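# Push every open drawer shut without moving cabinets

## Task

Close each drawer that stands open until it is fully in. The cabinets must stay where they were at the start, and nothing may be knocked over. The robot must stay upright and level: a fall or a lasting tilt means failure.

## Robot and tools

ROBOT. A Dexmate Vega. It rolls on three wheels: two front wheels that steer and drive, and a passive rear caster. Its torso is three links (thigh, shank, chest) that fold in a Z and are driven by torso_hip_rad, torso_knee_rad and torso_waist_rad. The chest carries a head with head_camera and two 7-joint arms. Each arm ends in a two-finger gripper with its own camera, left_wrist_camera and right_wrist_camera. Seen from above, the start posture measures 0.70 m by 0.63 m (0.91 m wide with arms folded), and its front edge is 0.35 m ahead of the base origin. It starts in the torso preset stand (hip, knee, waist = 0.469, 1.617, 1.048). The other presets are stand_high 0.78, 1.57, 0.44; lean_20 0.52, 1.05, 0.18; lean_45 0.52, 1.05, -0.26; and low_lean_45 0, 0, -0.79. The chest's forward lean equals knee - hip - waist. The folded arm postures, listed in the order shoulder pitch, shoulder yaw, upper arm roll, elbow, forearm roll, wrist pitch, wrist yaw, are left 1, 0.5, -0.6, -2.5, 0, -0.9, 0 and right -1, -0.5, 0.6, -2.5, 0, 0.9, 0. Fold both arms before going to low_lean_45.

FRAMES. All positions are in metres. The base frame sits on the floor at the point the robot turns about, 0.185 m behind the front axle, with x forward, y left and z up. The odometry frame is the base frame as it was when the scene began. left_hand and right_hand are reported in the base frame. Each is a point between the fingers, 0.033 m back from the closed tips. The fingers point along the hand's z axis and close along its y axis. The hand's back, where its camera sits, faces along -x.

move. Every key is optional. Send either "base" and/or "joints" (with optional "speeds" and "min_time_s"), or "target" on its own. "cameras" lists which images to return: head_camera, left_wrist_camera, right_wrist_camera or all. Leaving it out gives all of them, and [] gives none. A call with no action only reports the state.
- base: an object with exactly one key, and the value is an offset from where the base last reported itself. translate_m drives straight, forward positive, -2 to 2 m. strafe_m drives sideways, left positive, -2 to 2 m, and the heading may drift. rotate_rad turns on the spot, counter-clockwise positive, -3.2 to 3.2 rad. The front wheels first swing toward the new direction, which takes about 0.5 s and up to 1.1 s. The base will not stop on its own when it meets furniture.
- joints: a single object keyed by joint name, covering both arms, the torso, the grippers and the head. Each value is an absolute angle in rad, not an offset. Examples: torso_hip_rad 0 to 1.57; torso_knee_rad 0 to 3.141; torso_waist_rad -1.57 to 1.57; left/right_elbow_rad -3.041 to 0.214 (negative bends); gripper 0 (closed) to 0.785; head_pan_rad -2.792 to 2.792 (positive left); head_camera_tilt_rad -1.483 to 1.378 (positive looks down). The right arm's shoulder pitch and wrist pitch have the opposite sign: negative lowers the arm or tips the hand down. Top speeds are 0.32 rad/s for arm joints, 0.27 for the torso, 1.5 for the head and 0.75 for the grippers.
- target: an absolute pose for one hand in the base frame. Give side ("left" or "right"), x, y, z (m, -3 to 3), pitch_deg (-30 to 95; 90 points the fingers down, 0 is level), heading_deg (0 = fingers forward, counter-clockwise positive), optional roll_deg (default 0) and optional line_only (true refuses anything that is not a straight-line move). Heading and roll accept -360 to 360. The planner checks only against the robot itself, not against the scene. A move that cannot go straight follows an arc, which can swing the elbow wide. One target plays for at most 8.6 s, so after "short (part of ...)" send the same target again.
- speeds: per-call caps keyed like base: translate_m and strafe_m 0.04 to 0.3 m/s, rotate_rad 0.1 to 0.6 rad/s.
- min_time_s: 0.1 to 8 s, the shortest time any arm or head motion in that call may take.

wait: seconds 0 to 10, plus cameras. The robot keeps holding its last command. zoom_image: camera plus region [x0, y0, x1, y1] in pixels from the top-left corner, no larger than 504 by 504. read_manual: returns the URDF licence texts only. finished_scene: scene (an integer) ends the current scene for good.

RESULTS. The "move" line says done or the worst status of the motions. base_status and joint_status report, per motion: done, off_target (at rest short of the target and possibly still pushing), contact_stop (an arm pushed at nearly full torque for about 0.6 s), time_out, not_followed (a self-collision check held the arm back), or limit_stop_at_motor_heat. A contact_stop or time_out halts the whole group it belongs to (torso, left arm or right arm). Hand statuses read reached (within 10 mm and 2 degrees), short (with the remaining error) or refused (with the reason). on_its_own lists things the robot did without being told. The state also gives joint_positions, joint torques, motor temperatures per arm, base_odometry (wheel count only, so slip counts as travel), turned_by_wheels and turned_by_imu (rad since the last result), and base_tilt in degrees, with forward and right positive. The pictures line names the returned images in order.

CAUTIONS. If a call in a reply is refused or stopped, the move, wait and finished_scene calls after it in that reply do not run. Push drawers closed gently: slams, hard impacts and very hard pushes all count against you. Keep the base and arms from shoving a cabinet out of place. Nothing prevents the robot from tipping over, so be careful when leaning forward with an arm reaching out. Do not let the arms strike or press on each other, since a hard press ends the scene. When an arm stops against something, pull it away first. Contact torque at a joint's load limit (for example 23.7 N m at the wrists) triggers a torque fault that freezes the arm for 10 s. Motors reach a hot warning at 65 °C and cut out at 80 °C. The head can hit the chest while panning unless head_tilt_rad is 0 or less and head_camera_tilt_rad is between -1.1 and 0.9.

Each tool is called after "Emit:" as a command line: name --argument value for each argument, lists and objects as JSON in quotes; but a table of rows of numbers goes row by row, as --pt "numbers of a row", without its own name.

## Session

Emit:
move --joints '{"torso_hip_rad":0.2,"torso_knee_rad":0.5,"torso_waist_rad":-0.4,"left_shoulder_pitch_rad":1.1,"left_elbow_rad":-2.3,"left_wrist_pitch_rad":0,"right_shoulder_pitch_rad":-1.1,"right_elbow_rad":-2.0,"right_wrist_pitch_rad":0,"head_tilt_rad":-0.7,"head_camera_tilt_rad":0.3}' --cameras '["head_camera"]'

Emit:
move --joints '{"head_pan_rad":1.4}' --cameras '["head_camera"]'

Emit:
move --joints '{"head_pan_rad":2.75}' --cameras '["head_camera"]'

Emit:
move --joints '{"head_pan_rad":-1.4}' --cameras '["head_camera"]'

Scene clock: 6.63 s.
Joint torques (N m): left_arm=[-11.3 0.25 1.21 -14.41 -0.15 -1.97 0.01] | right_arm=[14.75 -0.23 -1.1 -13.63 0.04 2.23 0.12]
Motor temperatures (°C): left_arm=[27 30 30 30 34 38 35] | right_arm=[29 28 29 31 34 34 35]
move: done
base_odometry: x=+0.000 y=+0.000 heading=+0.000
turned_by_wheels: +0.000
turned_by_imu: +0.001
base_tilt: forward=+0.6 right=-0.1
base_status: not commanded
joint_positions: torso_hip_rad=+0.200 torso_knee_rad=+0.500 torso_waist_rad=-0.400 left_shoulder_pitch_rad=+1.101 left_shoulder_yaw_rad=-0.012 left_upper_arm_roll_rad=-0.018 left_elbow_rad=-2.299 left_forearm_roll_rad=+0.000 left_wrist_pitch_rad=+0.000 left_wrist_yaw_rad=+0.003 left_gripper_rad=+0.005 right_shoulder_pitch_rad=-1.101 right_shoulder_yaw_rad=+0.017 right_upper_arm_roll_rad=+0.000 right_elbow_rad=-1.999 right_forearm_roll_rad=+0.002 right_wrist_pitch_rad=+0.000 right_wrist_yaw_rad=+0.015 right_gripper_rad=+0.005 head_pan_rad=+0.000 head_tilt_rad=-0.700 head_camera_tilt_rad=+0.300
joint_status: all done
chest: x=+0.0184 y=+0.0000 z=+1.0543 quat_wxyz=(+0.939, +0.000, +0.343, +0.000) (m; base frame)
left_hand: x=+0.6240 y=+0.2428 z=+1.0208 quat_wxyz=(+0.859, -0.010, +0.511, +0.008) pitch_deg=-28.5 heading_deg=+1.6 roll_deg=-0.6 back=up (m; base frame)
right_hand: x=+0.6822 y=-0.2237 z=+0.8258 quat_wxyz=(+0.774, +0.003, +0.634, +0.009) pitch_deg=-11.4 heading_deg=+0.4 roll_deg=+0.9 back=up (m; base frame)
pictures: head_camera
Images, in order (width x height): head_camera 896x560.

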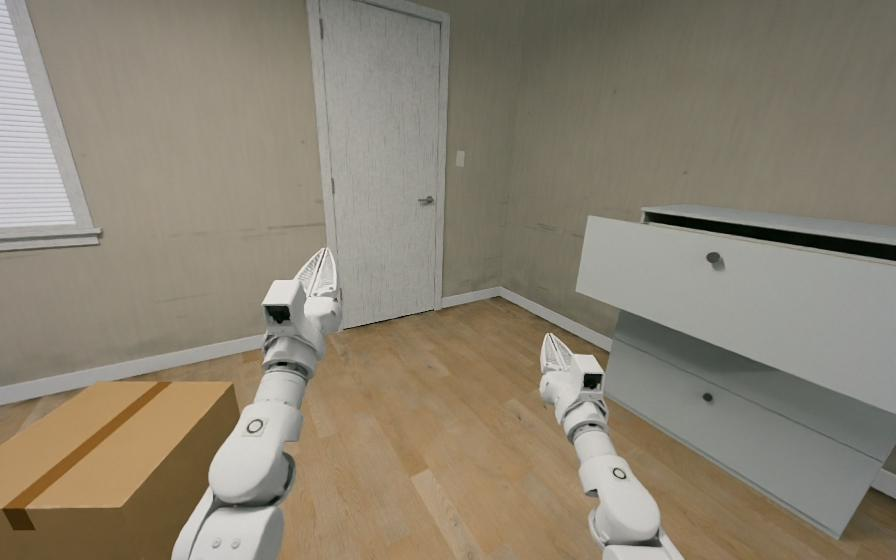

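Scene clock: 8.23 s.
Joint torques (N m): left_arm=[-10.34 -0.15 -0.19 -14 0.47 -2.18 -0.29] | right_arm=[15.39 0.38 -0.95 -13.1 0.03 2.26 0.11]
Motor temperatures (°C): left_arm=[27 30 30 30 34 38 35] | right_arm=[29 28 29 31 34 35 35]
move: done
base_odometry: x=+0.000 y=+0.000 heading=+0.000
turned_by_wheels: +0.000
turned_by_imu: +0.000
base_tilt: forward=+0.6 right=-0.1
base_status: not commanded
joint_positions: torso_hip_rad=+0.200 torso_knee_rad=+0.500 torso_waist_rad=-0.400 left_shoulder_pitch_rad=+1.100 left_shoulder_yaw_rad=-0.012 left_upper_arm_roll_rad=-0.018 left_elbow_rad=-2.300 left_forearm_roll_rad=+0.000 left_wrist_pitch_rad=+0.000 left_wrist_yaw_rad=+0.003 left_gripper_rad=+0.005 right_shoulder_pitch_rad=-1.101 right_shoulder_yaw_rad=+0.017 right_upper_arm_roll_rad=+0.000 right_elbow_rad=-2.000 right_forearm_roll_rad=+0.002 right_wrist_pitch_rad=+0.000 right_wrist_yaw_rad=+0.015 right_gripper_rad=+0.005 head_pan_rad=+1.400 head_tilt_rad=-0.700 head_camera_tilt_rad=+0.300
joint_status: all done
chest: x=+0.0184 y=+0.0000 z=+1.0543 quat_wxyz=(+0.939, +0.000, +0.343, +0.000) (m; base frame)
left_hand: x=+0.6239 y=+0.2428 z=+1.0217 quat_wxyz=(+0.860, -0.010, +0.511, +0.008) pitch_deg=-28.6 heading_deg=+1.6 roll_deg=-0.6 back=up (m; base frame)
right_hand: x=+0.6823 y=-0.2237 z=+0.8263 quat_wxyz=(+0.774, +0.003, +0.633, +0.009) pitch_deg=-11.4 heading_deg=+0.4 roll_deg=+0.9 back=up (m; base frame)
pictures: head_camera
Images, in order (width x height): head_camera 896x560.

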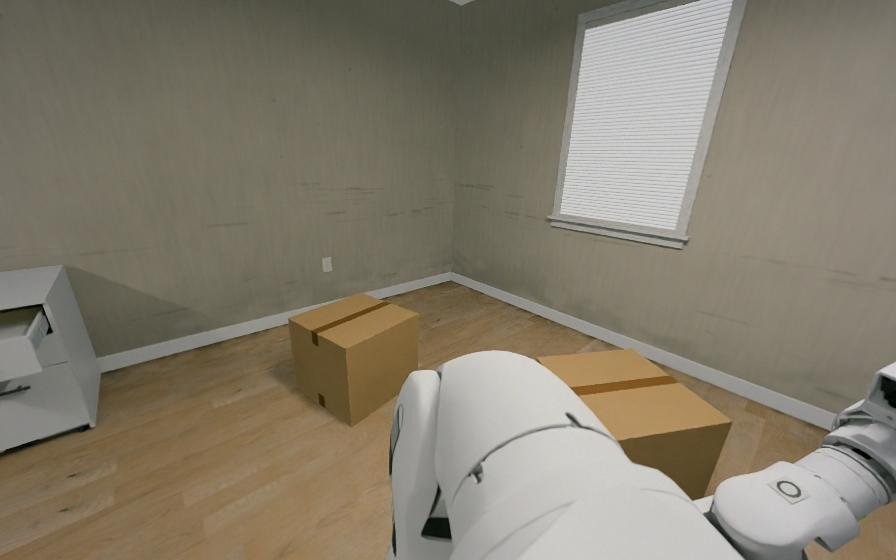

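Scene clock: 9.80 s.
Joint torques (N m): left_arm=[-11.46 -1.6 -0.76 -14.77 0.52 -1.27 0.23] | right_arm=[15.09 1.07 -0.81 -12.51 -0.11 2.3 -0.01]
Motor temperatures (°C): left_arm=[27 30 30 30 34 38 35] | right_arm=[29 28 29 31 34 35 35]
move: done
base_odometry: x=+0.000 y=+0.000 heading=+0.000
turned_by_wheels: +0.000
turned_by_imu: +0.000
base_tilt: forward=+0.7 right=-0.1
base_status: not commanded
joint_positions: torso_hip_rad=+0.200 torso_knee_rad=+0.500 torso_waist_rad=-0.400 left_shoulder_pitch_rad=+1.100 left_shoulder_yaw_rad=-0.012 left_upper_arm_roll_rad=-0.018 left_elbow_rad=-2.300 left_forearm_roll_rad=+0.000 left_wrist_pitch_rad=+0.000 left_wrist_yaw_rad=+0.003 left_gripper_rad=+0.005 right_shoulder_pitch_rad=-1.100 right_shoulder_yaw_rad=+0.017 right_upper_arm_roll_rad=+0.000 right_elbow_rad=-2.000 right_forearm_roll_rad=+0.002 right_wrist_pitch_rad=+0.000 right_wrist_yaw_rad=+0.015 right_gripper_rad=+0.005 head_pan_rad=+2.750 head_tilt_rad=-0.700 head_camera_tilt_rad=+0.300
joint_status: all done
chest: x=+0.0184 y=+0.0000 z=+1.0543 quat_wxyz=(+0.939, +0.000, +0.343, +0.000) (m; base frame)
left_hand: x=+0.6239 y=+0.2428 z=+1.0217 quat_wxyz=(+0.860, -0.010, +0.511, +0.008) pitch_deg=-28.6 heading_deg=+1.6 roll_deg=-0.6 back=up (m; base frame)
right_hand: x=+0.6823 y=-0.2237 z=+0.8263 quat_wxyz=(+0.774, +0.003, +0.633, +0.009) pitch_deg=-11.4 heading_deg=+0.4 roll_deg=+0.9 back=up (m; base frame)
pictures: head_camera
Images, in order (width x height): head_camera 896x560.

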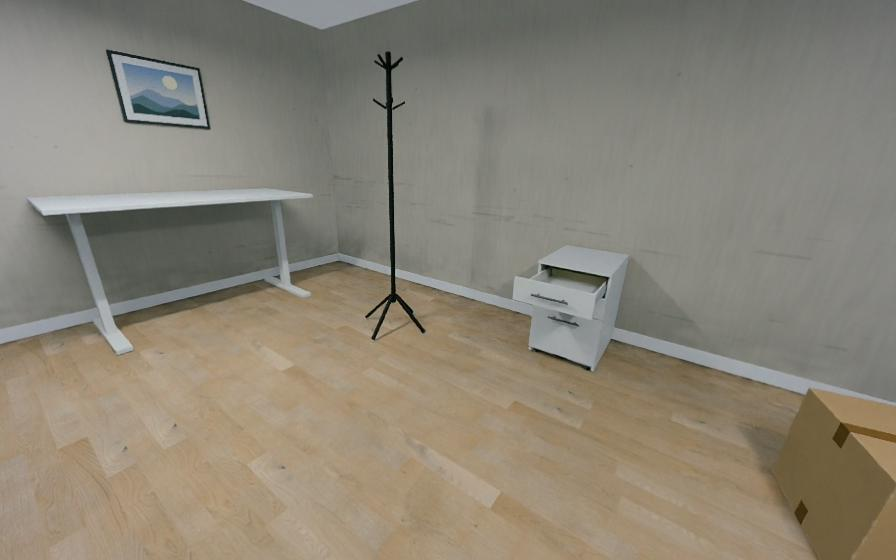

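Scene clock: 13.23 s.
Joint torques (N m): left_arm=[-10.72 0.48 0.96 -13.76 -0.33 -2.16 -0.17] | right_arm=[15.33 0.9 -0.79 -12.7 0.01 2.33 0.13]
Motor temperatures (°C): left_arm=[27 30 30 31 34 38 35] | right_arm=[30 28 29 31 34 35 35]
move: done
base_odometry: x=+0.000 y=+0.000 heading=+0.000
turned_by_wheels: +0.000
turned_by_imu: +0.001
base_tilt: forward=+0.7 right=-0.1
base_status: not commanded
joint_positions: torso_hip_rad=+0.200 torso_knee_rad=+0.500 torso_waist_rad=-0.400 left_shoulder_pitch_rad=+1.100 left_shoulder_yaw_rad=-0.012 left_upper_arm_roll_rad=-0.018 left_elbow_rad=-2.300 left_forearm_roll_rad=+0.000 left_wrist_pitch_rad=+0.000 left_wrist_yaw_rad=+0.003 left_gripper_rad=+0.005 right_shoulder_pitch_rad=-1.100 right_shoulder_yaw_rad=+0.017 right_upper_arm_roll_rad=+0.000 right_elbow_rad=-2.000 right_forearm_roll_rad=+0.002 right_wrist_pitch_rad=+0.000 right_wrist_yaw_rad=+0.015 right_gripper_rad=+0.005 head_pan_rad=-1.400 head_tilt_rad=-0.700 head_camera_tilt_rad=+0.300
joint_status: all done
chest: x=+0.0184 y=+0.0000 z=+1.0543 quat_wxyz=(+0.939, +0.000, +0.343, +0.000) (m; base frame)
left_hand: x=+0.6239 y=+0.2428 z=+1.0217 quat_wxyz=(+0.860, -0.010, +0.511, +0.008) pitch_deg=-28.6 heading_deg=+1.6 roll_deg=-0.6 back=up (m; base frame)
right_hand: x=+0.6823 y=-0.2237 z=+0.8263 quat_wxyz=(+0.774, +0.003, +0.633, +0.009) pitch_deg=-11.4 heading_deg=+0.4 roll_deg=+0.9 back=up (m; base frame)
pictures: head_camera
Images, in order (width x height): head_camera 896x560.

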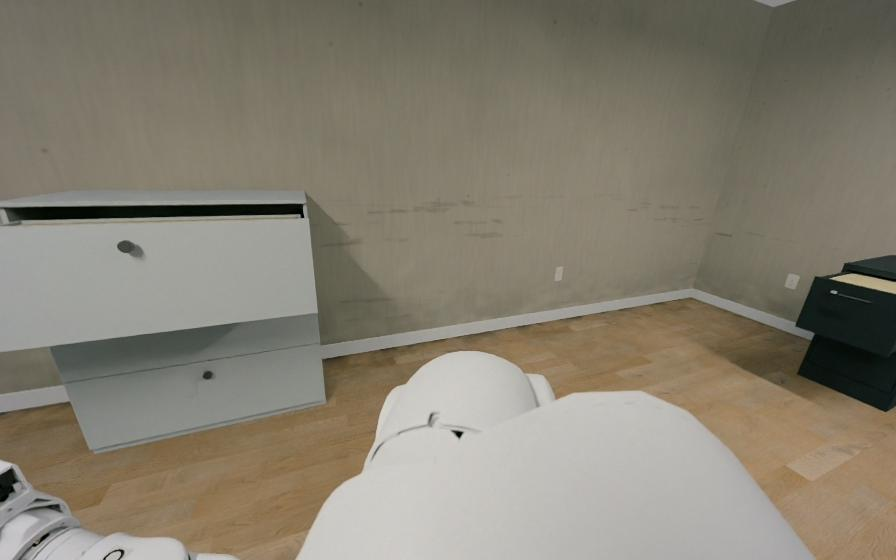

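Emit:
move --base '{"rotate_rad":-1.05}' --joints '{"head_pan_rad":0,"head_camera_tilt_rad":0.3}' --cameras '[]'

Emit:
move --base '{"strafe_m":0.5}' --cameras '[]'

Emit:
move --target '{"side":"left","x":0.70,"y":0.18,"z":0.77,"pitch_deg":0,"heading_deg":0}' --cameras '[]'

Emit:
move --target '{"side":"right","x":0.70,"y":-0.18,"z":0.77,"pitch_deg":0,"heading_deg":0}' --cameras '["head_camera","right_wrist_camera"]'

Scene clock: 39.03 s.
Joint torques (N m): left_arm=[-10.24 0.31 -0.87 -16.05 0.71 -2.43 -0.41] | right_arm=[14.38 0.95 -0.88 -13.67 0.04 2.47 0.19]
Motor temperatures (°C): left_arm=[28 30 30 31 34 38 35] | right_arm=[30 28 29 32 34 35 35]
move: done
base_odometry: x=+0.001 y=+0.000 heading=-1.052
turned_by_wheels: -1.052
turned_by_imu: -1.030
base_tilt: forward=+0.6 right=-0.1
base_status: done
joint_positions: torso_hip_rad=+0.200 torso_knee_rad=+0.500 torso_waist_rad=-0.400 left_shoulder_pitch_rad=+1.100 left_shoulder_yaw_rad=-0.012 left_upper_arm_roll_rad=-0.018 left_elbow_rad=-2.300 left_forearm_roll_rad=+0.000 left_wrist_pitch_rad=+0.000 left_wrist_yaw_rad=+0.003 left_gripper_rad=+0.005 right_shoulder_pitch_rad=-1.100 right_shoulder_yaw_rad=+0.017 right_upper_arm_roll_rad=+0.000 right_elbow_rad=-2.000 right_forearm_roll_rad=+0.002 right_wrist_pitch_rad=+0.000 right_wrist_yaw_rad=+0.015 right_gripper_rad=+0.005 head_pan_rad=+0.000 head_tilt_rad=-0.700 head_camera_tilt_rad=+0.300
joint_status: all done
chest: x=+0.0184 y=+0.0000 z=+1.0543 quat_wxyz=(+0.939, +0.000, +0.343, +0.000) (m; base frame)
left_hand: x=+0.6239 y=+0.2428 z=+1.0218 quat_wxyz=(+0.860, -0.010, +0.511, +0.008) pitch_deg=-28.6 heading_deg=+1.6 roll_deg=-0.6 back=up (m; base frame)
right_hand: x=+0.6823 y=-0.2237 z=+0.8264 quat_wxyz=(+0.774, +0.003, +0.633, +0.009) pitch_deg=-11.4 heading_deg=+0.4 roll_deg=+0.9 back=up (m; base frame)
pictures: none
No camera images: "cameras" was empty.

Scene clock: 42.77 s.
Joint torques (N m): left_arm=[-9.96 -0.49 -0.56 -15.84 -0.67 -2.27 0.07] | right_arm=[15.19 0.62 -1.06 -13.12 -0.01 2.4 0.19]
Motor temperatures (°C): left_arm=[28 30 30 31 34 38 35] | right_arm=[30 28 29 32 34 35 35]
move: done
base_odometry: x=+0.432 y=+0.251 heading=-1.044
turned_by_wheels: +0.007
turned_by_imu: +0.004
base_tilt: forward=+0.7 right=-0.1
base_status: done
joint_positions: torso_hip_rad=+0.200 torso_knee_rad=+0.500 torso_waist_rad=-0.400 left_shoulder_pitch_rad=+1.100 left_shoulder_yaw_rad=-0.012 left_upper_arm_roll_rad=-0.018 left_elbow_rad=-2.300 left_forearm_roll_rad=+0.000 left_wrist_pitch_rad=+0.000 left_wrist_yaw_rad=+0.003 left_gripper_rad=+0.005 right_shoulder_pitch_rad=-1.100 right_shoulder_yaw_rad=+0.017 right_upper_arm_roll_rad=+0.000 right_elbow_rad=-2.000 right_forearm_roll_rad=+0.002 right_wrist_pitch_rad=+0.000 right_wrist_yaw_rad=+0.015 right_gripper_rad=+0.005 head_pan_rad=+0.000 head_tilt_rad=-0.700 head_camera_tilt_rad=+0.300
joint_status: not commanded
chest: x=+0.0184 y=+0.0000 z=+1.0543 quat_wxyz=(+0.939, +0.000, +0.343, +0.000) (m; base frame)
left_hand: x=+0.6239 y=+0.2428 z=+1.0218 quat_wxyz=(+0.860, -0.010, +0.511, +0.008) pitch_deg=-28.6 heading_deg=+1.6 roll_deg=-0.6 back=up (m; base frame)
right_hand: x=+0.6823 y=-0.2237 z=+0.8264 quat_wxyz=(+0.774, +0.003, +0.633, +0.009) pitch_deg=-11.4 heading_deg=+0.4 roll_deg=+0.9 back=up (m; base frame)
pictures: none
No camera images: "cameras" was empty.

Scene clock: 45.50 s.
Joint torques (N m): left_arm=[-12.13 -3.76 3.65 -12.6 0.22 -3.31 0.68] | right_arm=[15.27 -0.09 -0.55 -13.95 -0.06 2.44 0.16]
Motor temperatures (°C): left_arm=[28 30 30 31 34 38 35] | right_arm=[30 28 29 33 34 35 35]
move: done
base_odometry: x=+0.432 y=+0.251 heading=-1.044
turned_by_wheels: +0.000
turned_by_imu: +0.000
base_tilt: forward=+0.7 right=-0.1
base_status: not commanded
joint_positions: torso_hip_rad=+0.200 torso_knee_rad=+0.500 torso_waist_rad=-0.400 left_shoulder_pitch_rad=+1.062 left_shoulder_yaw_rad=-0.060 left_upper_arm_roll_rad=+0.102 left_elbow_rad=-2.048 left_forearm_roll_rad=+0.082 left_wrist_pitch_rad=+0.282 left_wrist_yaw_rad=+0.066 left_gripper_rad=+0.005 right_shoulder_pitch_rad=-1.100 right_shoulder_yaw_rad=+0.017 right_upper_arm_roll_rad=+0.000 right_elbow_rad=-2.000 right_forearm_roll_rad=+0.002 right_wrist_pitch_rad=+0.000 right_wrist_yaw_rad=+0.015 right_gripper_rad=+0.005 head_pan_rad=+0.000 head_tilt_rad=-0.700 head_camera_tilt_rad=+0.300
joint_status: not commanded
chest: x=+0.0184 y=+0.0000 z=+1.0543 quat_wxyz=(+0.939, +0.000, +0.343, +0.000) (m; base frame)
left_hand: x=+0.6992 y=+0.1815 z=+0.7746 quat_wxyz=(+0.710, -0.001, +0.704, +0.000) pitch_deg=-0.5 heading_deg=+0.0 roll_deg=+0.0 back=up (m; base frame)
left_hand_status: reached (straight line, planned for 1.3 s): 5 mm and 0.5 deg off.
right_hand: x=+0.6823 y=-0.2237 z=+0.8264 quat_wxyz=(+0.774, +0.003, +0.633, +0.009) pitch_deg=-11.4 heading_deg=+0.4 roll_deg=+0.9 back=up (m; base frame)
pictures: none
No camera images: "cameras" was empty.

Scene clock: 48.23 s.
Joint torques (N m): left_arm=[-13.05 -3.51 4.76 -14.62 -0.19 -2.14 0.31] | right_arm=[15.55 3.52 -5.39 -14.29 -0.41 2.32 -0.06]
Motor temperatures (°C): left_arm=[28 30 30 31 34 38 35] | right_arm=[30 28 29 33 34 35 35]
move: done
base_odometry: x=+0.432 y=+0.251 heading=-1.044
turned_by_wheels: +0.000
turned_by_imu: +0.000
base_tilt: forward=+0.7 right=-0.1
base_status: not commanded
joint_positions: torso_hip_rad=+0.200 torso_knee_rad=+0.500 torso_waist_rad=-0.400 left_shoulder_pitch_rad=+1.060 left_shoulder_yaw_rad=-0.061 left_upper_arm_roll_rad=+0.104 left_elbow_rad=-2.042 left_forearm_roll_rad=+0.083 left_wrist_pitch_rad=+0.288 left_wrist_yaw_rad=+0.068 left_gripper_rad=+0.005 right_shoulder_pitch_rad=-1.062 right_shoulder_yaw_rad=+0.066 right_upper_arm_roll_rad=-0.100 right_elbow_rad=-2.040 right_forearm_roll_rad=-0.087 right_wrist_pitch_rad=-0.281 right_wrist_yaw_rad=-0.062 right_gripper_rad=+0.005 head_pan_rad=+0.000 head_tilt_rad=-0.700 head_camera_tilt_rad=+0.300
joint_status: not commanded
chest: x=+0.0184 y=+0.0000 z=+1.0543 quat_wxyz=(+0.939, +0.000, +0.343, +0.000) (m; base frame)
left_hand: x=+0.6999 y=+0.1801 z=+0.7697 quat_wxyz=(+0.707, +0.000, +0.707, +0.000) pitch_deg=+0.0 heading_deg=+0.0 roll_deg=+0.0 back=up (m; base frame)
right_hand: x=+0.6997 y=-0.1810 z=+0.7704 quat_wxyz=(+0.708, +0.000, +0.706, +0.000) pitch_deg=-0.2 heading_deg=+0.0 roll_deg=+0.0 back=up (m; base frame)
right_hand_status: reached (straight line, planned for 1.2 s): 1 mm and 0.2 deg off.
pictures: head_camera, right_wrist_camera
Images, in order (width x height): head_camera 896x560, right_wrist_camera 672x420.

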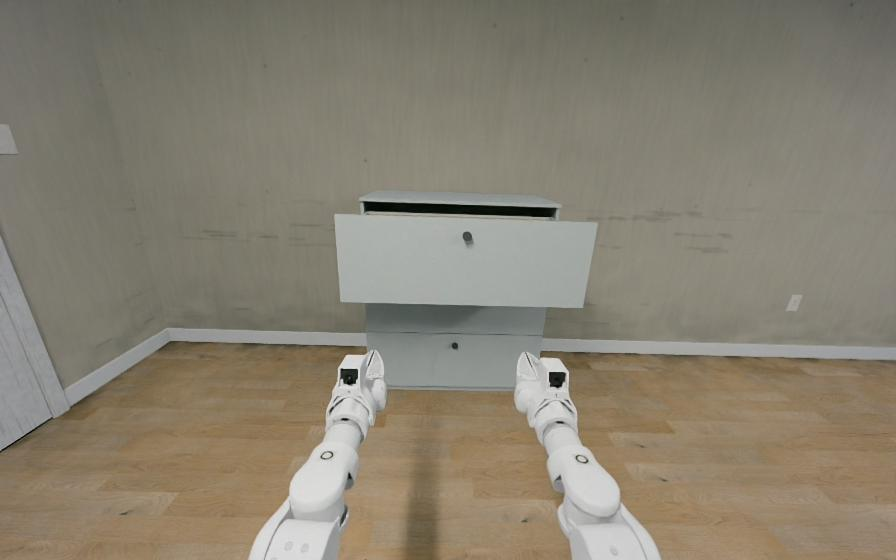

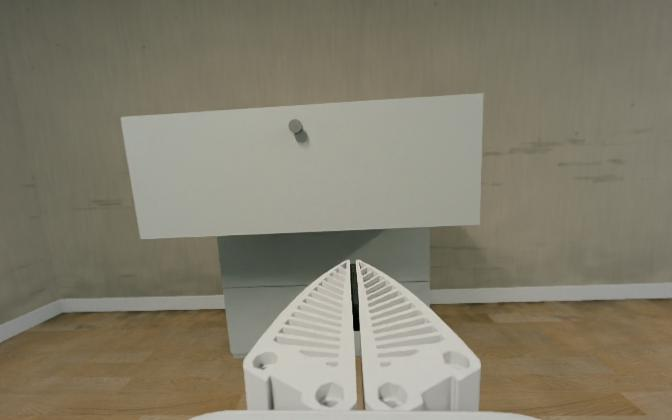

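Emit:
move --target '{"side":"left","x":0.70,"y":0.14,"z":0.83,"pitch_deg":0,"heading_deg":0}' --cameras '[]'

Emit:
move --target '{"side":"right","x":0.70,"y":-0.22,"z":0.83,"pitch_deg":0,"heading_deg":0}' --cameras '[]'

Emit:
move --base '{"translate_m":0.38}' --cameras '[]'

Emit:
move --base '{"translate_m":0.37}' --speeds '{"translate_m":0.12}' --cameras '["head_camera","right_wrist_camera"]'

Scene clock: 62.83 s.
Joint torques (N m): left_arm=[-12.63 -5.59 5.6 -14.33 0.64 -2.73 0.43] | right_arm=[16.48 3.97 -5.39 -13.26 -0.54 2.46 -0.24]
Motor temperatures (°C): left_arm=[28 30 30 32 34 38 35] | right_arm=[31 28 29 33 34 35 35]
move: done
base_odometry: x=+0.432 y=+0.251 heading=-1.044
turned_by_wheels: +0.000
turned_by_imu: +0.001
base_tilt: forward=+0.7 right=+0.0
base_status: not commanded
joint_positions: torso_hip_rad=+0.200 torso_knee_rad=+0.500 torso_waist_rad=-0.400 left_shoulder_pitch_rad=+1.008 left_shoulder_yaw_rad=-0.112 left_upper_arm_roll_rad=+0.211 left_elbow_rad=-2.183 left_forearm_roll_rad=+0.156 left_wrist_pitch_rad=+0.496 left_wrist_yaw_rad=+0.120 left_gripper_rad=+0.005 right_shoulder_pitch_rad=-1.061 right_shoulder_yaw_rad=+0.067 right_upper_arm_roll_rad=-0.102 right_elbow_rad=-2.041 right_forearm_roll_rad=-0.089 right_wrist_pitch_rad=-0.287 right_wrist_yaw_rad=-0.063 right_gripper_rad=+0.005 head_pan_rad=+0.000 head_tilt_rad=-0.700 head_camera_tilt_rad=+0.300
joint_status: not commanded
chest: x=+0.0184 y=+0.0000 z=+1.0543 quat_wxyz=(+0.939, +0.000, +0.343, +0.000) (m; base frame)
left_hand: x=+0.7001 y=+0.1410 z=+0.8278 quat_wxyz=(+0.707, +0.000, +0.707, +0.000) pitch_deg=+0.0 heading_deg=+0.0 roll_deg=+0.0 back=up (m; base frame)
left_hand_status: reached (straight line, planned for 1.0 s): 2 mm and 0.0 deg off.
right_hand: x=+0.6999 y=-0.1802 z=+0.7693 quat_wxyz=(+0.707, +0.000, +0.708, +0.000) pitch_deg=+0.1 heading_deg=+0.0 roll_deg=+0.0 back=up (m; base frame)
pictures: none
No camera images: "cameras" was empty.

Scene clock: 65.33 s.
Joint torques (N m): left_arm=[-13.99 -5.26 5.16 -15.5 0.12 -2.57 0.61] | right_arm=[16.5 -1.04 2.99 -13.39 0.58 2.04 0.21]
Motor temperatures (°C): left_arm=[28 30 30 32 34 38 35] | right_arm=[31 28 29 33 34 35 35]
move: done
base_odometry: x=+0.432 y=+0.251 heading=-1.044
turned_by_wheels: +0.000
turned_by_imu: +0.000
base_tilt: forward=+0.7 right=+0.0
base_status: not commanded
joint_positions: torso_hip_rad=+0.200 torso_knee_rad=+0.500 torso_waist_rad=-0.400 left_shoulder_pitch_rad=+1.006 left_shoulder_yaw_rad=-0.113 left_upper_arm_roll_rad=+0.214 left_elbow_rad=-2.187 left_forearm_roll_rad=+0.158 left_wrist_pitch_rad=+0.502 left_wrist_yaw_rad=+0.122 left_gripper_rad=+0.005 right_shoulder_pitch_rad=-1.017 right_shoulder_yaw_rad=+0.039 right_upper_arm_roll_rad=-0.019 right_elbow_rad=-2.227 right_forearm_roll_rad=-0.047 right_wrist_pitch_rad=-0.511 right_wrist_yaw_rad=+0.010 right_gripper_rad=+0.005 head_pan_rad=+0.000 head_tilt_rad=-0.700 head_camera_tilt_rad=+0.300
joint_status: not commanded
chest: x=+0.0184 y=+0.0000 z=+1.0543 quat_wxyz=(+0.939, +0.000, +0.343, +0.000) (m; base frame)
left_hand: x=+0.7000 y=+0.1401 z=+0.8295 quat_wxyz=(+0.707, +0.000, +0.707, +0.000) pitch_deg=+0.0 heading_deg=+0.0 roll_deg=+0.0 back=up (m; base frame)
right_hand: x=+0.7001 y=-0.2189 z=+0.8278 quat_wxyz=(+0.707, +0.000, +0.708, +0.000) pitch_deg=+0.1 heading_deg=+0.0 roll_deg=+0.0 back=up (m; base frame)
right_hand_status: reached (straight line, planned for 1.1 s): 2 mm and 0.1 deg off.
pictures: none
No camera images: "cameras" was empty.

Scene clock: 68.70 s.
Joint torques (N m): left_arm=[-10.8 -4.83 7.15 -15.24 0.24 -2.72 0.28] | right_arm=[15.81 -1.18 2.69 -13.07 0.42 2.68 0.36]
Motor temperatures (°C): left_arm=[28 30 30 32 34 38 35] | right_arm=[31 28 29 33 34 35 35]
move: done
base_odometry: x=+0.624 y=-0.077 heading=-1.045
turned_by_wheels: +0.000
turned_by_imu: +0.000
base_tilt: forward=+0.7 right=+0.0
base_status: done
joint_positions: torso_hip_rad=+0.200 torso_knee_rad=+0.500 torso_waist_rad=-0.400 left_shoulder_pitch_rad=+1.006 left_shoulder_yaw_rad=-0.113 left_upper_arm_roll_rad=+0.214 left_elbow_rad=-2.187 left_forearm_roll_rad=+0.158 left_wrist_pitch_rad=+0.502 left_wrist_yaw_rad=+0.122 left_gripper_rad=+0.005 right_shoulder_pitch_rad=-1.015 right_shoulder_yaw_rad=+0.038 right_upper_arm_roll_rad=-0.017 right_elbow_rad=-2.231 right_forearm_roll_rad=-0.046 right_wrist_pitch_rad=-0.517 right_wrist_yaw_rad=+0.012 right_gripper_rad=+0.005 head_pan_rad=+0.000 head_tilt_rad=-0.700 head_camera_tilt_rad=+0.300
joint_status: not commanded
chest: x=+0.0184 y=+0.0000 z=+1.0543 quat_wxyz=(+0.939, +0.000, +0.343, +0.000) (m; base frame)
left_hand: x=+0.7000 y=+0.1401 z=+0.8295 quat_wxyz=(+0.707, +0.000, +0.707, +0.000) pitch_deg=+0.0 heading_deg=+0.0 roll_deg=+0.0 back=up (m; base frame)
right_hand: x=+0.6999 y=-0.2198 z=+0.8293 quat_wxyz=(+0.707, +0.000, +0.707, +0.000) pitch_deg=+0.1 heading_deg=+0.0 roll_deg=+0.0 back=up (m; base frame)
pictures: none
No camera images: "cameras" was empty.

Scene clock: 72.70 s.
Joint torques (N m): left_arm=[-11.26 -4.35 5.08 -13.81 -0.07 -2.88 -0.44] | right_arm=[14.94 -1.2 2.64 -12.83 0.31 2.7 0.18]
Motor temperatures (°C): left_arm=[28 30 30 32 34 38 35] | right_arm=[31 28 29 33 34 35 35]
move: done
base_odometry: x=+0.811 y=-0.397 heading=-1.045
turned_by_wheels: +0.000
turned_by_imu: +0.000
base_tilt: forward=+0.7 right=-0.1
base_status: done
joint_positions: torso_hip_rad=+0.200 torso_knee_rad=+0.500 torso_waist_rad=-0.400 left_shoulder_pitch_rad=+1.006 left_shoulder_yaw_rad=-0.113 left_upper_arm_roll_rad=+0.214 left_elbow_rad=-2.187 left_forearm_roll_rad=+0.158 left_wrist_pitch_rad=+0.503 left_wrist_yaw_rad=+0.122 left_gripper_rad=+0.005 right_shoulder_pitch_rad=-1.015 right_shoulder_yaw_rad=+0.038 right_upper_arm_roll_rad=-0.017 right_elbow_rad=-2.232 right_forearm_roll_rad=-0.046 right_wrist_pitch_rad=-0.517 right_wrist_yaw_rad=+0.012 right_gripper_rad=+0.005 head_pan_rad=+0.000 head_tilt_rad=-0.700 head_camera_tilt_rad=+0.300
joint_status: not commanded
chest: x=+0.0184 y=+0.0000 z=+1.0543 quat_wxyz=(+0.939, +0.000, +0.343, +0.000) (m; base frame)
left_hand: x=+0.7000 y=+0.1400 z=+0.8296 quat_wxyz=(+0.707, +0.000, +0.707, +0.000) pitch_deg=+0.0 heading_deg=+0.0 roll_deg=+0.0 back=up (m; base frame)
right_hand: x=+0.6999 y=-0.2198 z=+0.8293 quat_wxyz=(+0.707, +0.000, +0.707, +0.000) pitch_deg=+0.1 heading_deg=+0.0 roll_deg=+0.0 back=up (m; base frame)
pictures: head_camera, right_wrist_camera
Images, in order (width x height): head_camera 896x560, right_wrist_camera 672x420.

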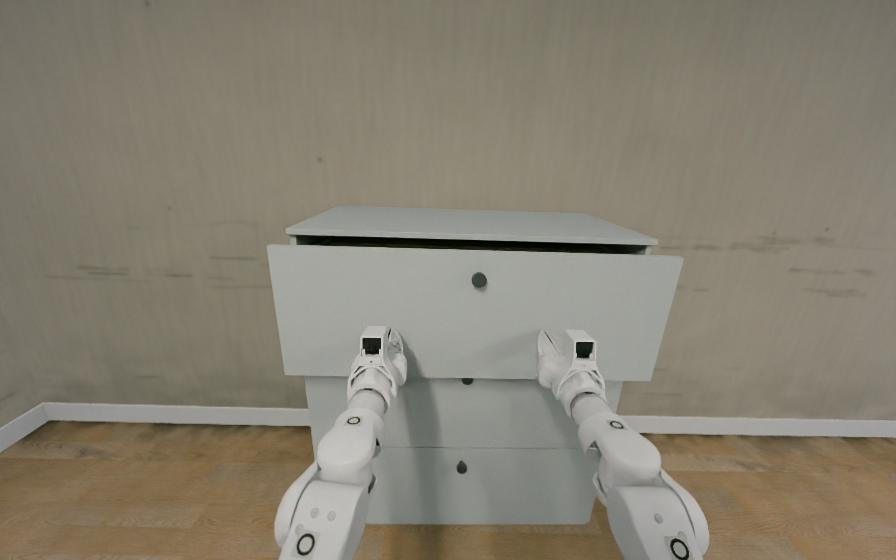

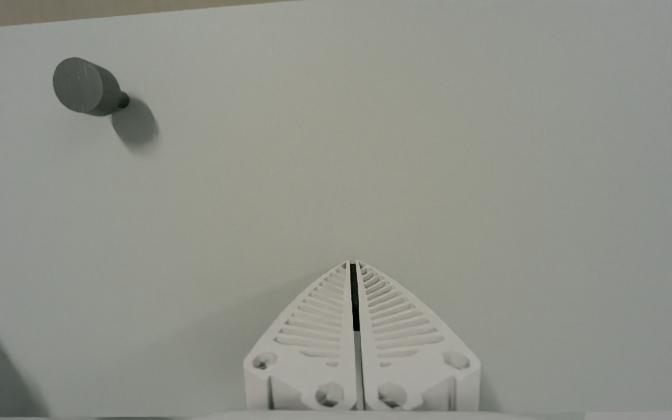

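Emit:
move --base '{"translate_m":0.08}' --speeds '{"translate_m":0.1}' --cameras '["head_camera"]'

Scene clock: 78.70 s.
Joint torques (N m): left_arm=[-13.25 -6.41 5.12 -14.89 0.3 -3.1 -0.27] | right_arm=[14.78 -1.37 2.12 -11.82 0.17 2.24 0.24]
Motor temperatures (°C): left_arm=[28 30 30 32 34 38 35] | right_arm=[31 28 29 33 34 35 35]
move: done
base_odometry: x=+0.851 y=-0.466 heading=-1.046
turned_by_wheels: +0.000
turned_by_imu: +0.000
base_tilt: forward=+0.7 right=-0.1
base_status: done
joint_positions: torso_hip_rad=+0.200 torso_knee_rad=+0.500 torso_waist_rad=-0.400 left_shoulder_pitch_rad=+1.006 left_shoulder_yaw_rad=-0.113 left_upper_arm_roll_rad=+0.214 left_elbow_rad=-2.187 left_forearm_roll_rad=+0.158 left_wrist_pitch_rad=+0.503 left_wrist_yaw_rad=+0.122 left_gripper_rad=+0.005 right_shoulder_pitch_rad=-1.015 right_shoulder_yaw_rad=+0.038 right_upper_arm_roll_rad=-0.017 right_elbow_rad=-2.232 right_forearm_roll_rad=-0.046 right_wrist_pitch_rad=-0.517 right_wrist_yaw_rad=+0.012 right_gripper_rad=+0.005 head_pan_rad=+0.000 head_tilt_rad=-0.700 head_camera_tilt_rad=+0.300
joint_status: not commanded
chest: x=+0.0184 y=+0.0000 z=+1.0543 quat_wxyz=(+0.939, +0.000, +0.343, +0.000) (m; base frame)
left_hand: x=+0.7000 y=+0.1400 z=+0.8296 quat_wxyz=(+0.707, +0.000, +0.707, +0.000) pitch_deg=+0.0 heading_deg=+0.0 roll_deg=+0.0 back=up (m; base frame)
right_hand: x=+0.6999 y=-0.2198 z=+0.8293 quat_wxyz=(+0.707, +0.000, +0.707, +0.000) pitch_deg=+0.1 heading_deg=+0.0 roll_deg=+0.0 back=up (m; base frame)
pictures: head_camera
Images, in order (width x height): head_camera 896x560.

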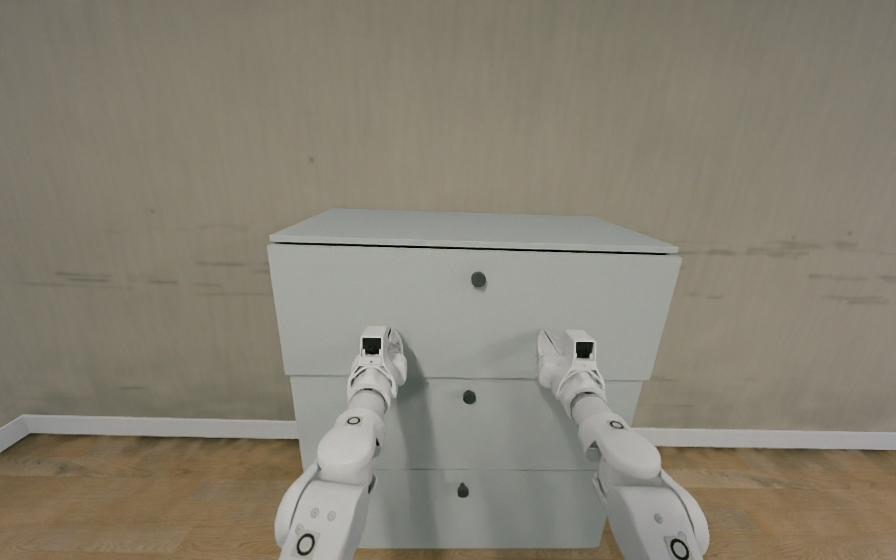

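Emit:
move --base '{"translate_m":0.022}' --speeds '{"translate_m":0.06}' --cameras '["head_camera"]'

Emit:
zoom_image --camera "head_camera" --region '[250, 190, 450, 400]'

Scene clock: 82.83 s.
Joint torques (N m): left_arm=[-13.07 -3.99 3.36 -13.04 -0.07 -3.11 -0.44] | right_arm=[14.66 -0.87 2.05 -12.51 0.27 2.49 0.18]
Motor temperatures (°C): left_arm=[28 30 30 32 34 38 35] | right_arm=[31 28 29 33 34 35 35]
move: done
base_odometry: x=+0.863 y=-0.485 heading=-1.046
turned_by_wheels: +0.000
turned_by_imu: +0.000
base_tilt: forward=+0.7 right=+0.0
base_status: done
joint_positions: torso_hip_rad=+0.200 torso_knee_rad=+0.500 torso_waist_rad=-0.400 left_shoulder_pitch_rad=+1.006 left_shoulder_yaw_rad=-0.113 left_upper_arm_roll_rad=+0.214 left_elbow_rad=-2.187 left_forearm_roll_rad=+0.158 left_wrist_pitch_rad=+0.503 left_wrist_yaw_rad=+0.122 left_gripper_rad=+0.005 right_shoulder_pitch_rad=-1.015 right_shoulder_yaw_rad=+0.038 right_upper_arm_roll_rad=-0.016 right_elbow_rad=-2.232 right_forearm_roll_rad=-0.046 right_wrist_pitch_rad=-0.517 right_wrist_yaw_rad=+0.012 right_gripper_rad=+0.005 head_pan_rad=+0.000 head_tilt_rad=-0.700 head_camera_tilt_rad=+0.300
joint_status: not commanded
chest: x=+0.0184 y=+0.0000 z=+1.0543 quat_wxyz=(+0.939, +0.000, +0.343, +0.000) (m; base frame)
left_hand: x=+0.7000 y=+0.1400 z=+0.8296 quat_wxyz=(+0.707, +0.000, +0.707, +0.000) pitch_deg=+0.0 heading_deg=+0.0 roll_deg=+0.0 back=up (m; base frame)
right_hand: x=+0.6999 y=-0.2198 z=+0.8293 quat_wxyz=(+0.707, +0.000, +0.707, +0.000) pitch_deg=+0.1 heading_deg=+0.0 roll_deg=+0.0 back=up (m; base frame)
pictures: head_camera
Images, in order (width x height): head_camera 896x560.

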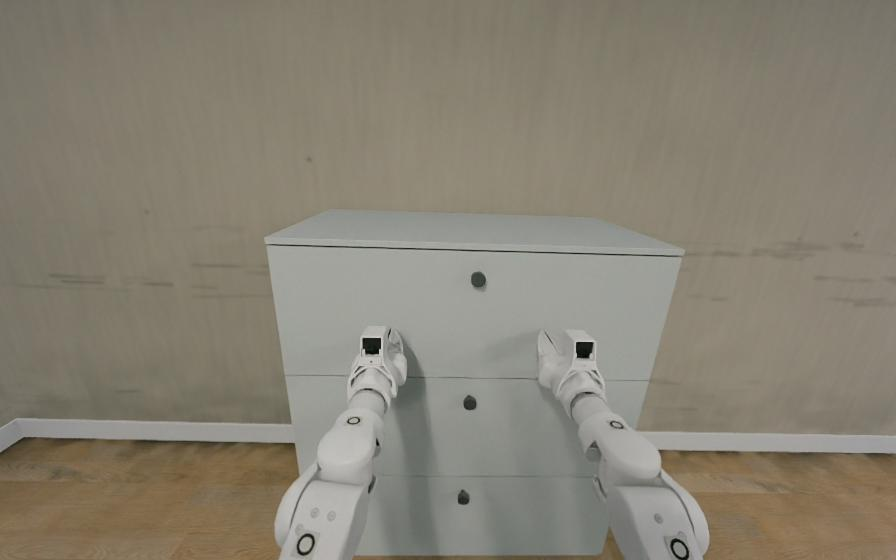

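Scaled by 2.400 from the camera's 896x560 image, which has a finer 960x600 frame.

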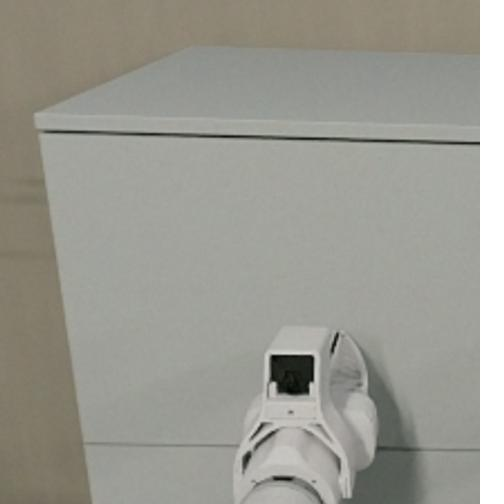

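Emit:
move --base '{"translate_m":0.008}' --speeds '{"translate_m":0.05}' --cameras '[]'

Emit:
move --base '{"translate_m":-0.16}' --cameras '[]'

Emit:
move --base '{"rotate_rad":-1.574}' --joints '{"right_shoulder_pitch_rad":-1.1,"right_elbow_rad":-2.3,"right_wrist_pitch_rad":0}' --cameras '[]'

Emit:
move --target '{"side":"left","x":0.7,"y":0.05,"z":0.5,"pitch_deg":20,"heading_deg":0}' --cameras '["head_camera"]'

Emit:
move --base '{"translate_m":1.45}' --cameras '["head_camera","left_wrist_camera"]'

Scene clock: 109.07 s.
Joint torques (N m): left_arm=[-16 -5.07 2.36 -8.69 0.12 -3.66 -0.11] | right_arm=[14.51 -1.67 2.13 -12.87 0.25 2.52 0.06]
Motor temperatures (°C): left_arm=[28 30 30 32 34 39 35] | right_arm=[31 28 29 33 34 35 35]
move: done
base_odometry: x=+0.867 y=-0.492 heading=-1.046
turned_by_wheels: +0.000
turned_by_imu: +0.001
base_tilt: forward=+0.6 right=-0.1
base_status: done
joint_positions: torso_hip_rad=+0.200 torso_knee_rad=+0.500 torso_waist_rad=-0.400 left_shoulder_pitch_rad=+1.006 left_shoulder_yaw_rad=-0.113 left_upper_arm_roll_rad=+0.214 left_elbow_rad=-2.188 left_forearm_roll_rad=+0.158 left_wrist_pitch_rad=+0.503 left_wrist_yaw_rad=+0.122 left_gripper_rad=+0.005 right_shoulder_pitch_rad=-1.015 right_shoulder_yaw_rad=+0.038 right_upper_arm_roll_rad=-0.016 right_elbow_rad=-2.232 right_forearm_roll_rad=-0.046 right_wrist_pitch_rad=-0.517 right_wrist_yaw_rad=+0.012 right_gripper_rad=+0.005 head_pan_rad=+0.000 head_tilt_rad=-0.700 head_camera_tilt_rad=+0.300
joint_status: not commanded
chest: x=+0.0182 y=+0.0000 z=+1.0543 quat_wxyz=(+0.939, +0.000, +0.343, +0.000) (m; base frame)
left_hand: x=+0.6997 y=+0.1400 z=+0.8297 quat_wxyz=(+0.707, +0.000, +0.707, +0.000) pitch_deg=+0.0 heading_deg=+0.0 roll_deg=+0.0 back=up (m; base frame)
right_hand: x=+0.6998 y=-0.2198 z=+0.8296 quat_wxyz=(+0.707, +0.000, +0.707, +0.000) pitch_deg=+0.0 heading_deg=+0.0 roll_deg=+0.0 back=up (m; base frame)
pictures: none
No camera images: "cameras" was empty.

Scene clock: 111.07 s.
Joint torques (N m): left_arm=[-12.49 -4.24 3.06 -14.58 -0.23 -3.97 -0.37] | right_arm=[15.12 -0.46 1.82 -12.26 0.25 2.3 0.19]
Motor temperatures (°C): left_arm=[28 30 30 32 34 39 35] | right_arm=[31 28 29 33 34 35 35]
move: done
base_odometry: x=+0.786 y=-0.353 heading=-1.046
turned_by_wheels: +0.000
turned_by_imu: +0.001
base_tilt: forward=+0.7 right=-0.1
base_status: done
joint_positions: torso_hip_rad=+0.200 torso_knee_rad=+0.500 torso_waist_rad=-0.400 left_shoulder_pitch_rad=+1.006 left_shoulder_yaw_rad=-0.113 left_upper_arm_roll_rad=+0.214 left_elbow_rad=-2.187 left_forearm_roll_rad=+0.158 left_wrist_pitch_rad=+0.503 left_wrist_yaw_rad=+0.122 left_gripper_rad=+0.005 right_shoulder_pitch_rad=-1.015 right_shoulder_yaw_rad=+0.038 right_upper_arm_roll_rad=-0.016 right_elbow_rad=-2.232 right_forearm_roll_rad=-0.046 right_wrist_pitch_rad=-0.517 right_wrist_yaw_rad=+0.012 right_gripper_rad=+0.005 head_pan_rad=+0.000 head_tilt_rad=-0.700 head_camera_tilt_rad=+0.300
joint_status: not commanded
chest: x=+0.0184 y=+0.0000 z=+1.0543 quat_wxyz=(+0.939, +0.000, +0.343, +0.000) (m; base frame)
left_hand: x=+0.6999 y=+0.1400 z=+0.8296 quat_wxyz=(+0.707, +0.000, +0.707, +0.000) pitch_deg=+0.0 heading_deg=+0.0 roll_deg=+0.0 back=up (m; base frame)
right_hand: x=+0.6999 y=-0.2198 z=+0.8294 quat_wxyz=(+0.707, +0.000, +0.707, +0.000) pitch_deg=+0.1 heading_deg=+0.0 roll_deg=+0.0 back=up (m; base frame)
pictures: none
No camera images: "cameras" was empty.

Scene clock: 115.27 s.
Joint torques (N m): left_arm=[-9.39 -5.65 2.04 -14.77 0.16 -2.98 0.48] | right_arm=[1.72 -0.56 2.08 -13.16 0.28 2.68 0.12]
Motor temperatures (°C): left_arm=[28 30 30 32 34 39 35] | right_arm=[31 28 29 33 34 35 35]
move: done
base_odometry: x=+0.787 y=-0.355 heading=-2.622
turned_by_wheels: -1.576
turned_by_imu: -1.544
base_tilt: forward=+0.7 right=-0.1
base_status: done
joint_positions: torso_hip_rad=+0.200 torso_knee_rad=+0.500 torso_waist_rad=-0.400 left_shoulder_pitch_rad=+1.006 left_shoulder_yaw_rad=-0.113 left_upper_arm_roll_rad=+0.214 left_elbow_rad=-2.187 left_forearm_roll_rad=+0.158 left_wrist_pitch_rad=+0.503 left_wrist_yaw_rad=+0.122 left_gripper_rad=+0.005 right_shoulder_pitch_rad=-1.099 right_shoulder_yaw_rad=+0.038 right_upper_arm_roll_rad=-0.016 right_elbow_rad=-2.299 right_forearm_roll_rad=-0.046 right_wrist_pitch_rad=-0.002 right_wrist_yaw_rad=+0.012 right_gripper_rad=+0.005 head_pan_rad=+0.000 head_tilt_rad=-0.700 head_camera_tilt_rad=+0.300
joint_status: all done
chest: x=+0.0184 y=+0.0000 z=+1.0543 quat_wxyz=(+0.939, +0.000, +0.343, +0.000) (m; base frame)
left_hand: x=+0.6999 y=+0.1400 z=+0.8296 quat_wxyz=(+0.707, +0.000, +0.707, +0.000) pitch_deg=+0.0 heading_deg=+0.0 roll_deg=+0.0 back=up (m; base frame)
right_hand: x=+0.6245 y=-0.2211 z=+1.0217 quat_wxyz=(+0.860, -0.001, +0.511, -0.003) pitch_deg=-28.5 heading_deg=-0.1 roll_deg=-0.3 back=up (m; base frame)
pictures: none
No camera images: "cameras" was empty.

Scene clock: 120.13 s.
Joint torques (N m): left_arm=[-15.08 -7.35 0.95 -11.42 0.69 -3.01 0.36] | right_arm=[2.28 -0.66 2.05 -12.71 0.31 2.68 0.21]
Motor temperatures (°C): left_arm=[28 30 30 32 34 39 35] | right_arm=[31 28 29 33 34 36 35]
move: done
base_odometry: x=+0.787 y=-0.355 heading=-2.622
turned_by_wheels: +0.000
turned_by_imu: +0.001
base_tilt: forward=+0.6 right=-0.1
base_status: not commanded
joint_positions: torso_hip_rad=+0.200 torso_knee_rad=+0.500 torso_waist_rad=-0.400 left_shoulder_pitch_rad=+0.868 left_shoulder_yaw_rad=-0.221 left_upper_arm_roll_rad=+0.245 left_elbow_rad=-1.250 left_forearm_roll_rad=+0.117 left_wrist_pitch_rad=+0.075 left_wrist_yaw_rad=+0.299 left_gripper_rad=+0.005 right_shoulder_pitch_rad=-1.100 right_shoulder_yaw_rad=+0.038 right_upper_arm_roll_rad=-0.016 right_elbow_rad=-2.300 right_forearm_roll_rad=-0.046 right_wrist_pitch_rad=+0.000 right_wrist_yaw_rad=+0.012 right_gripper_rad=+0.005 head_pan_rad=+0.000 head_tilt_rad=-0.700 head_camera_tilt_rad=+0.300
joint_status: not commanded
chest: x=+0.0184 y=+0.0000 z=+1.0543 quat_wxyz=(+0.939, +0.000, +0.343, +0.000) (m; base frame)
left_hand: x=+0.6999 y=+0.0503 z=+0.5011 quat_wxyz=(+0.574, +0.000, +0.819, +0.000) pitch_deg=+19.9 heading_deg=+0.0 roll_deg=+0.0 back=up (m; base frame)
left_hand_status: reached (straight line, planned for 3.3 s): 1 mm and 0.1 deg off.
right_hand: x=+0.6241 y=-0.2211 z=+1.0222 quat_wxyz=(+0.860, -0.001, +0.510, -0.003) pitch_deg=-28.6 heading_deg=-0.1 roll_deg=-0.3 back=up (m; base frame)
pictures: head_camera
Images, in order (width x height): head_camera 896x560.

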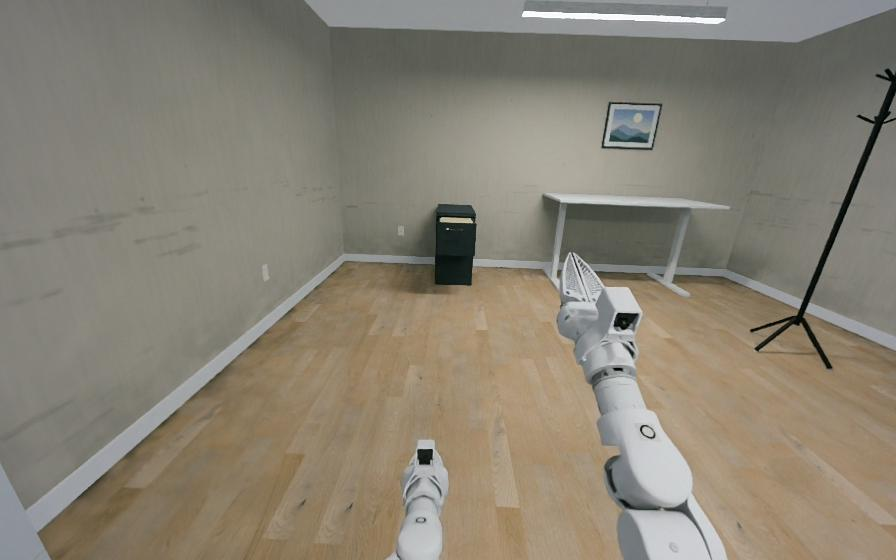

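Scene clock: 126.80 s.
Joint torques (N m): left_arm=[-13.73 -6.28 4.2 -14.05 0.05 -2.35 -0.02] | right_arm=[2.06 -0.5 2.25 -12.78 0.29 2.18 0]
Motor temperatures (°C): left_arm=[28 30 30 32 34 39 35] | right_arm=[31 28 29 33 34 36 35]
move: done
base_odometry: x=-0.470 y=-1.078 heading=-2.622
turned_by_wheels: +0.000
turned_by_imu: +0.000
base_tilt: forward=+0.7 right=+0.0
base_status: done
joint_positions: torso_hip_rad=+0.200 torso_knee_rad=+0.500 torso_waist_rad=-0.400 left_shoulder_pitch_rad=+0.866 left_shoulder_yaw_rad=-0.222 left_upper_arm_roll_rad=+0.245 left_elbow_rad=-1.244 left_forearm_roll_rad=+0.117 left_wrist_pitch_rad=+0.072 left_wrist_yaw_rad=+0.300 left_gripper_rad=+0.005 right_shoulder_pitch_rad=-1.100 right_shoulder_yaw_rad=+0.038 right_upper_arm_roll_rad=-0.016 right_elbow_rad=-2.300 right_forearm_roll_rad=-0.046 right_wrist_pitch_rad=+0.000 right_wrist_yaw_rad=+0.012 right_gripper_rad=+0.005 head_pan_rad=+0.000 head_tilt_rad=-0.700 head_camera_tilt_rad=+0.300
joint_status: not commanded
chest: x=+0.0184 y=+0.0000 z=+1.0543 quat_wxyz=(+0.939, +0.000, +0.343, +0.000) (m; base frame)
left_hand: x=+0.6998 y=+0.0500 z=+0.4996 quat_wxyz=(+0.573, +0.000, +0.819, +0.000) pitch_deg=+20.0 heading_deg=+0.0 roll_deg=+0.0 back=up (m; base frame)
right_hand: x=+0.6241 y=-0.2211 z=+1.0222 quat_wxyz=(+0.860, -0.001, +0.510, -0.003) pitch_deg=-28.6 heading_deg=-0.1 roll_deg=-0.3 back=up (m; base frame)
pictures: head_camera, left_wrist_camera
Images, in order (width x height): head_camera 896x560, left_wrist_camera 672x420.

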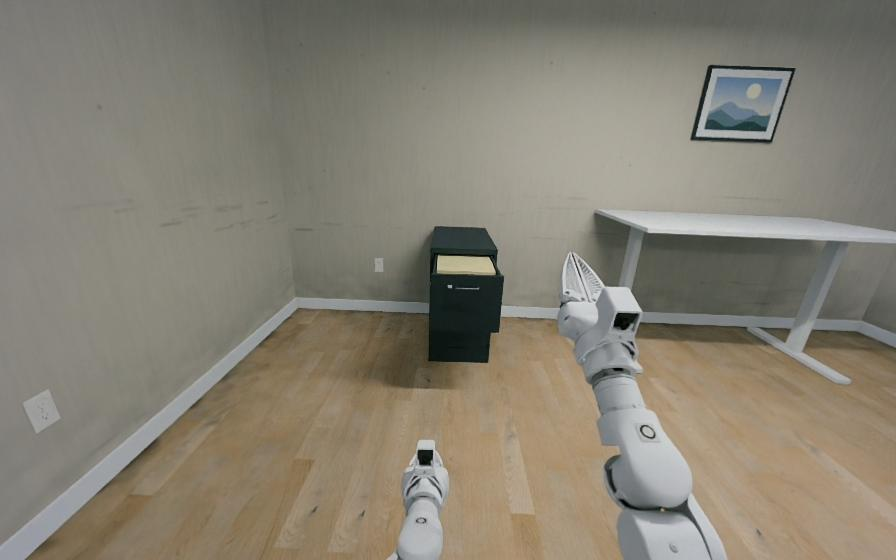

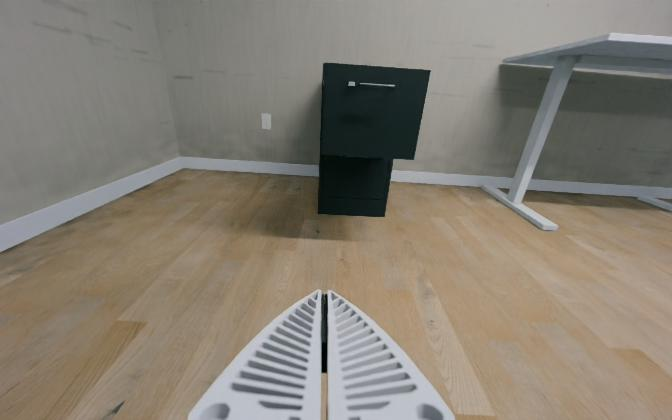

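Emit:
move --base '{"rotate_rad":-0.05}' --cameras '[]'

Emit:
move --base '{"translate_m":0.75}' --cameras '["head_camera","left_wrist_camera"]'

Scene clock: 135.60 s.
Joint torques (N m): left_arm=[-11.66 -7.81 3.3 -11.87 0.52 -2.29 0.36] | right_arm=[2.79 -0.89 2.21 -12.18 0.23 2.72 0.06]
Motor temperatures (°C): left_arm=[28 30 30 32 34 39 35] | right_arm=[30 28 29 33 34 36 35]
move: done
base_odometry: x=-0.470 y=-1.078 heading=-2.672
turned_by_wheels: -0.050
turned_by_imu: -0.049
base_tilt: forward=+0.6 right=+0.0
base_status: done
joint_positions: torso_hip_rad=+0.200 torso_knee_rad=+0.500 torso_waist_rad=-0.400 left_shoulder_pitch_rad=+0.866 left_shoulder_yaw_rad=-0.222 left_upper_arm_roll_rad=+0.245 left_elbow_rad=-1.244 left_forearm_roll_rad=+0.117 left_wrist_pitch_rad=+0.072 left_wrist_yaw_rad=+0.300 left_gripper_rad=+0.005 right_shoulder_pitch_rad=-1.100 right_shoulder_yaw_rad=+0.038 right_upper_arm_roll_rad=-0.016 right_elbow_rad=-2.300 right_forearm_roll_rad=-0.046 right_wrist_pitch_rad=+0.000 right_wrist_yaw_rad=+0.012 right_gripper_rad=+0.005 head_pan_rad=+0.000 head_tilt_rad=-0.700 head_camera_tilt_rad=+0.300
joint_status: not commanded
chest: x=+0.0184 y=+0.0000 z=+1.0543 quat_wxyz=(+0.939, +0.000, +0.343, +0.000) (m; base frame)
left_hand: x=+0.6998 y=+0.0500 z=+0.4996 quat_wxyz=(+0.573, +0.000, +0.819, +0.000) pitch_deg=+20.0 heading_deg=+0.0 roll_deg=+0.0 back=up (m; base frame)
right_hand: x=+0.6241 y=-0.2211 z=+1.0222 quat_wxyz=(+0.860, -0.001, +0.510, -0.003) pitch_deg=-28.6 heading_deg=-0.1 roll_deg=-0.3 back=up (m; base frame)
pictures: none
No camera images: "cameras" was empty.

Scene clock: 139.90 s.
Joint torques (N m): left_arm=[-9.84 -4.07 2.44 -14.63 -0.68 -2.48 -0.13] | right_arm=[2.4 0.25 2.14 -12.5 0.26 2.11 0.1]
Motor temperatures (°C): left_arm=[28 30 30 32 34 39 35] | right_arm=[30 28 29 33 34 35 35]
move: done
base_odometry: x=-1.138 y=-1.419 heading=-2.673
turned_by_wheels: +0.000
turned_by_imu: +0.001
base_tilt: forward=+0.7 right=-0.1
base_status: done
joint_positions: torso_hip_rad=+0.200 torso_knee_rad=+0.500 torso_waist_rad=-0.400 left_shoulder_pitch_rad=+0.866 left_shoulder_yaw_rad=-0.222 left_upper_arm_roll_rad=+0.245 left_elbow_rad=-1.244 left_forearm_roll_rad=+0.117 left_wrist_pitch_rad=+0.072 left_wrist_yaw_rad=+0.300 left_gripper_rad=+0.005 right_shoulder_pitch_rad=-1.100 right_shoulder_yaw_rad=+0.038 right_upper_arm_roll_rad=-0.016 right_elbow_rad=-2.300 right_forearm_roll_rad=-0.046 right_wrist_pitch_rad=+0.000 right_wrist_yaw_rad=+0.012 right_gripper_rad=+0.005 head_pan_rad=+0.000 head_tilt_rad=-0.700 head_camera_tilt_rad=+0.300
joint_status: not commanded
chest: x=+0.0185 y=+0.0000 z=+1.0543 quat_wxyz=(+0.939, +0.000, +0.343, +0.000) (m; base frame)
left_hand: x=+0.6998 y=+0.0500 z=+0.4996 quat_wxyz=(+0.573, +0.000, +0.819, +0.000) pitch_deg=+20.0 heading_deg=+0.0 roll_deg=+0.0 back=up (m; base frame)
right_hand: x=+0.6241 y=-0.2211 z=+1.0222 quat_wxyz=(+0.860, -0.001, +0.510, -0.003) pitch_deg=-28.6 heading_deg=-0.1 roll_deg=-0.3 back=up (m; base frame)
pictures: head_camera, left_wrist_camera
Images, in order (width x height): head_camera 896x560, left_wrist_camera 672x420.

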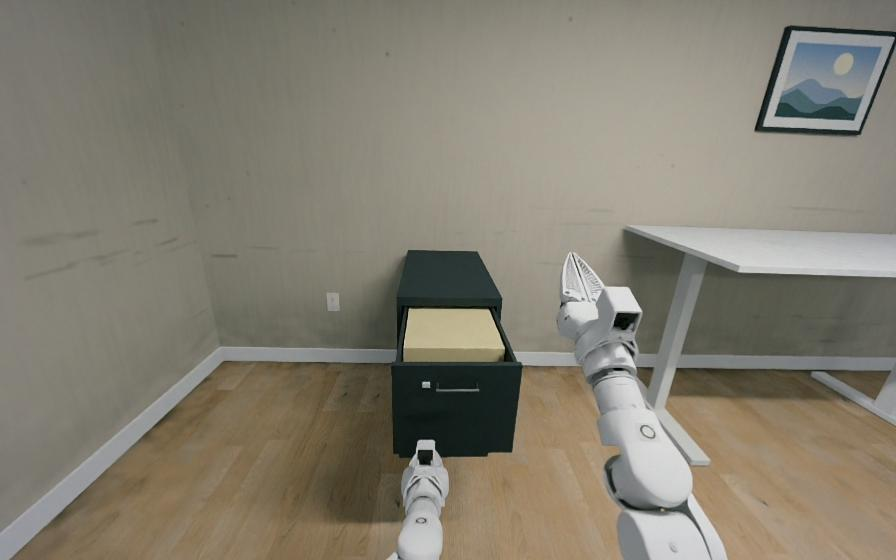

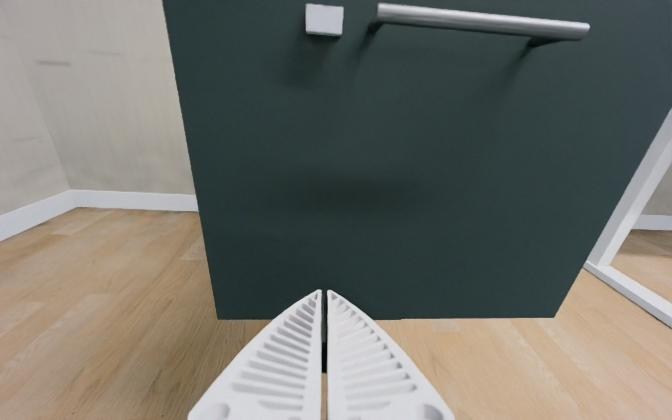

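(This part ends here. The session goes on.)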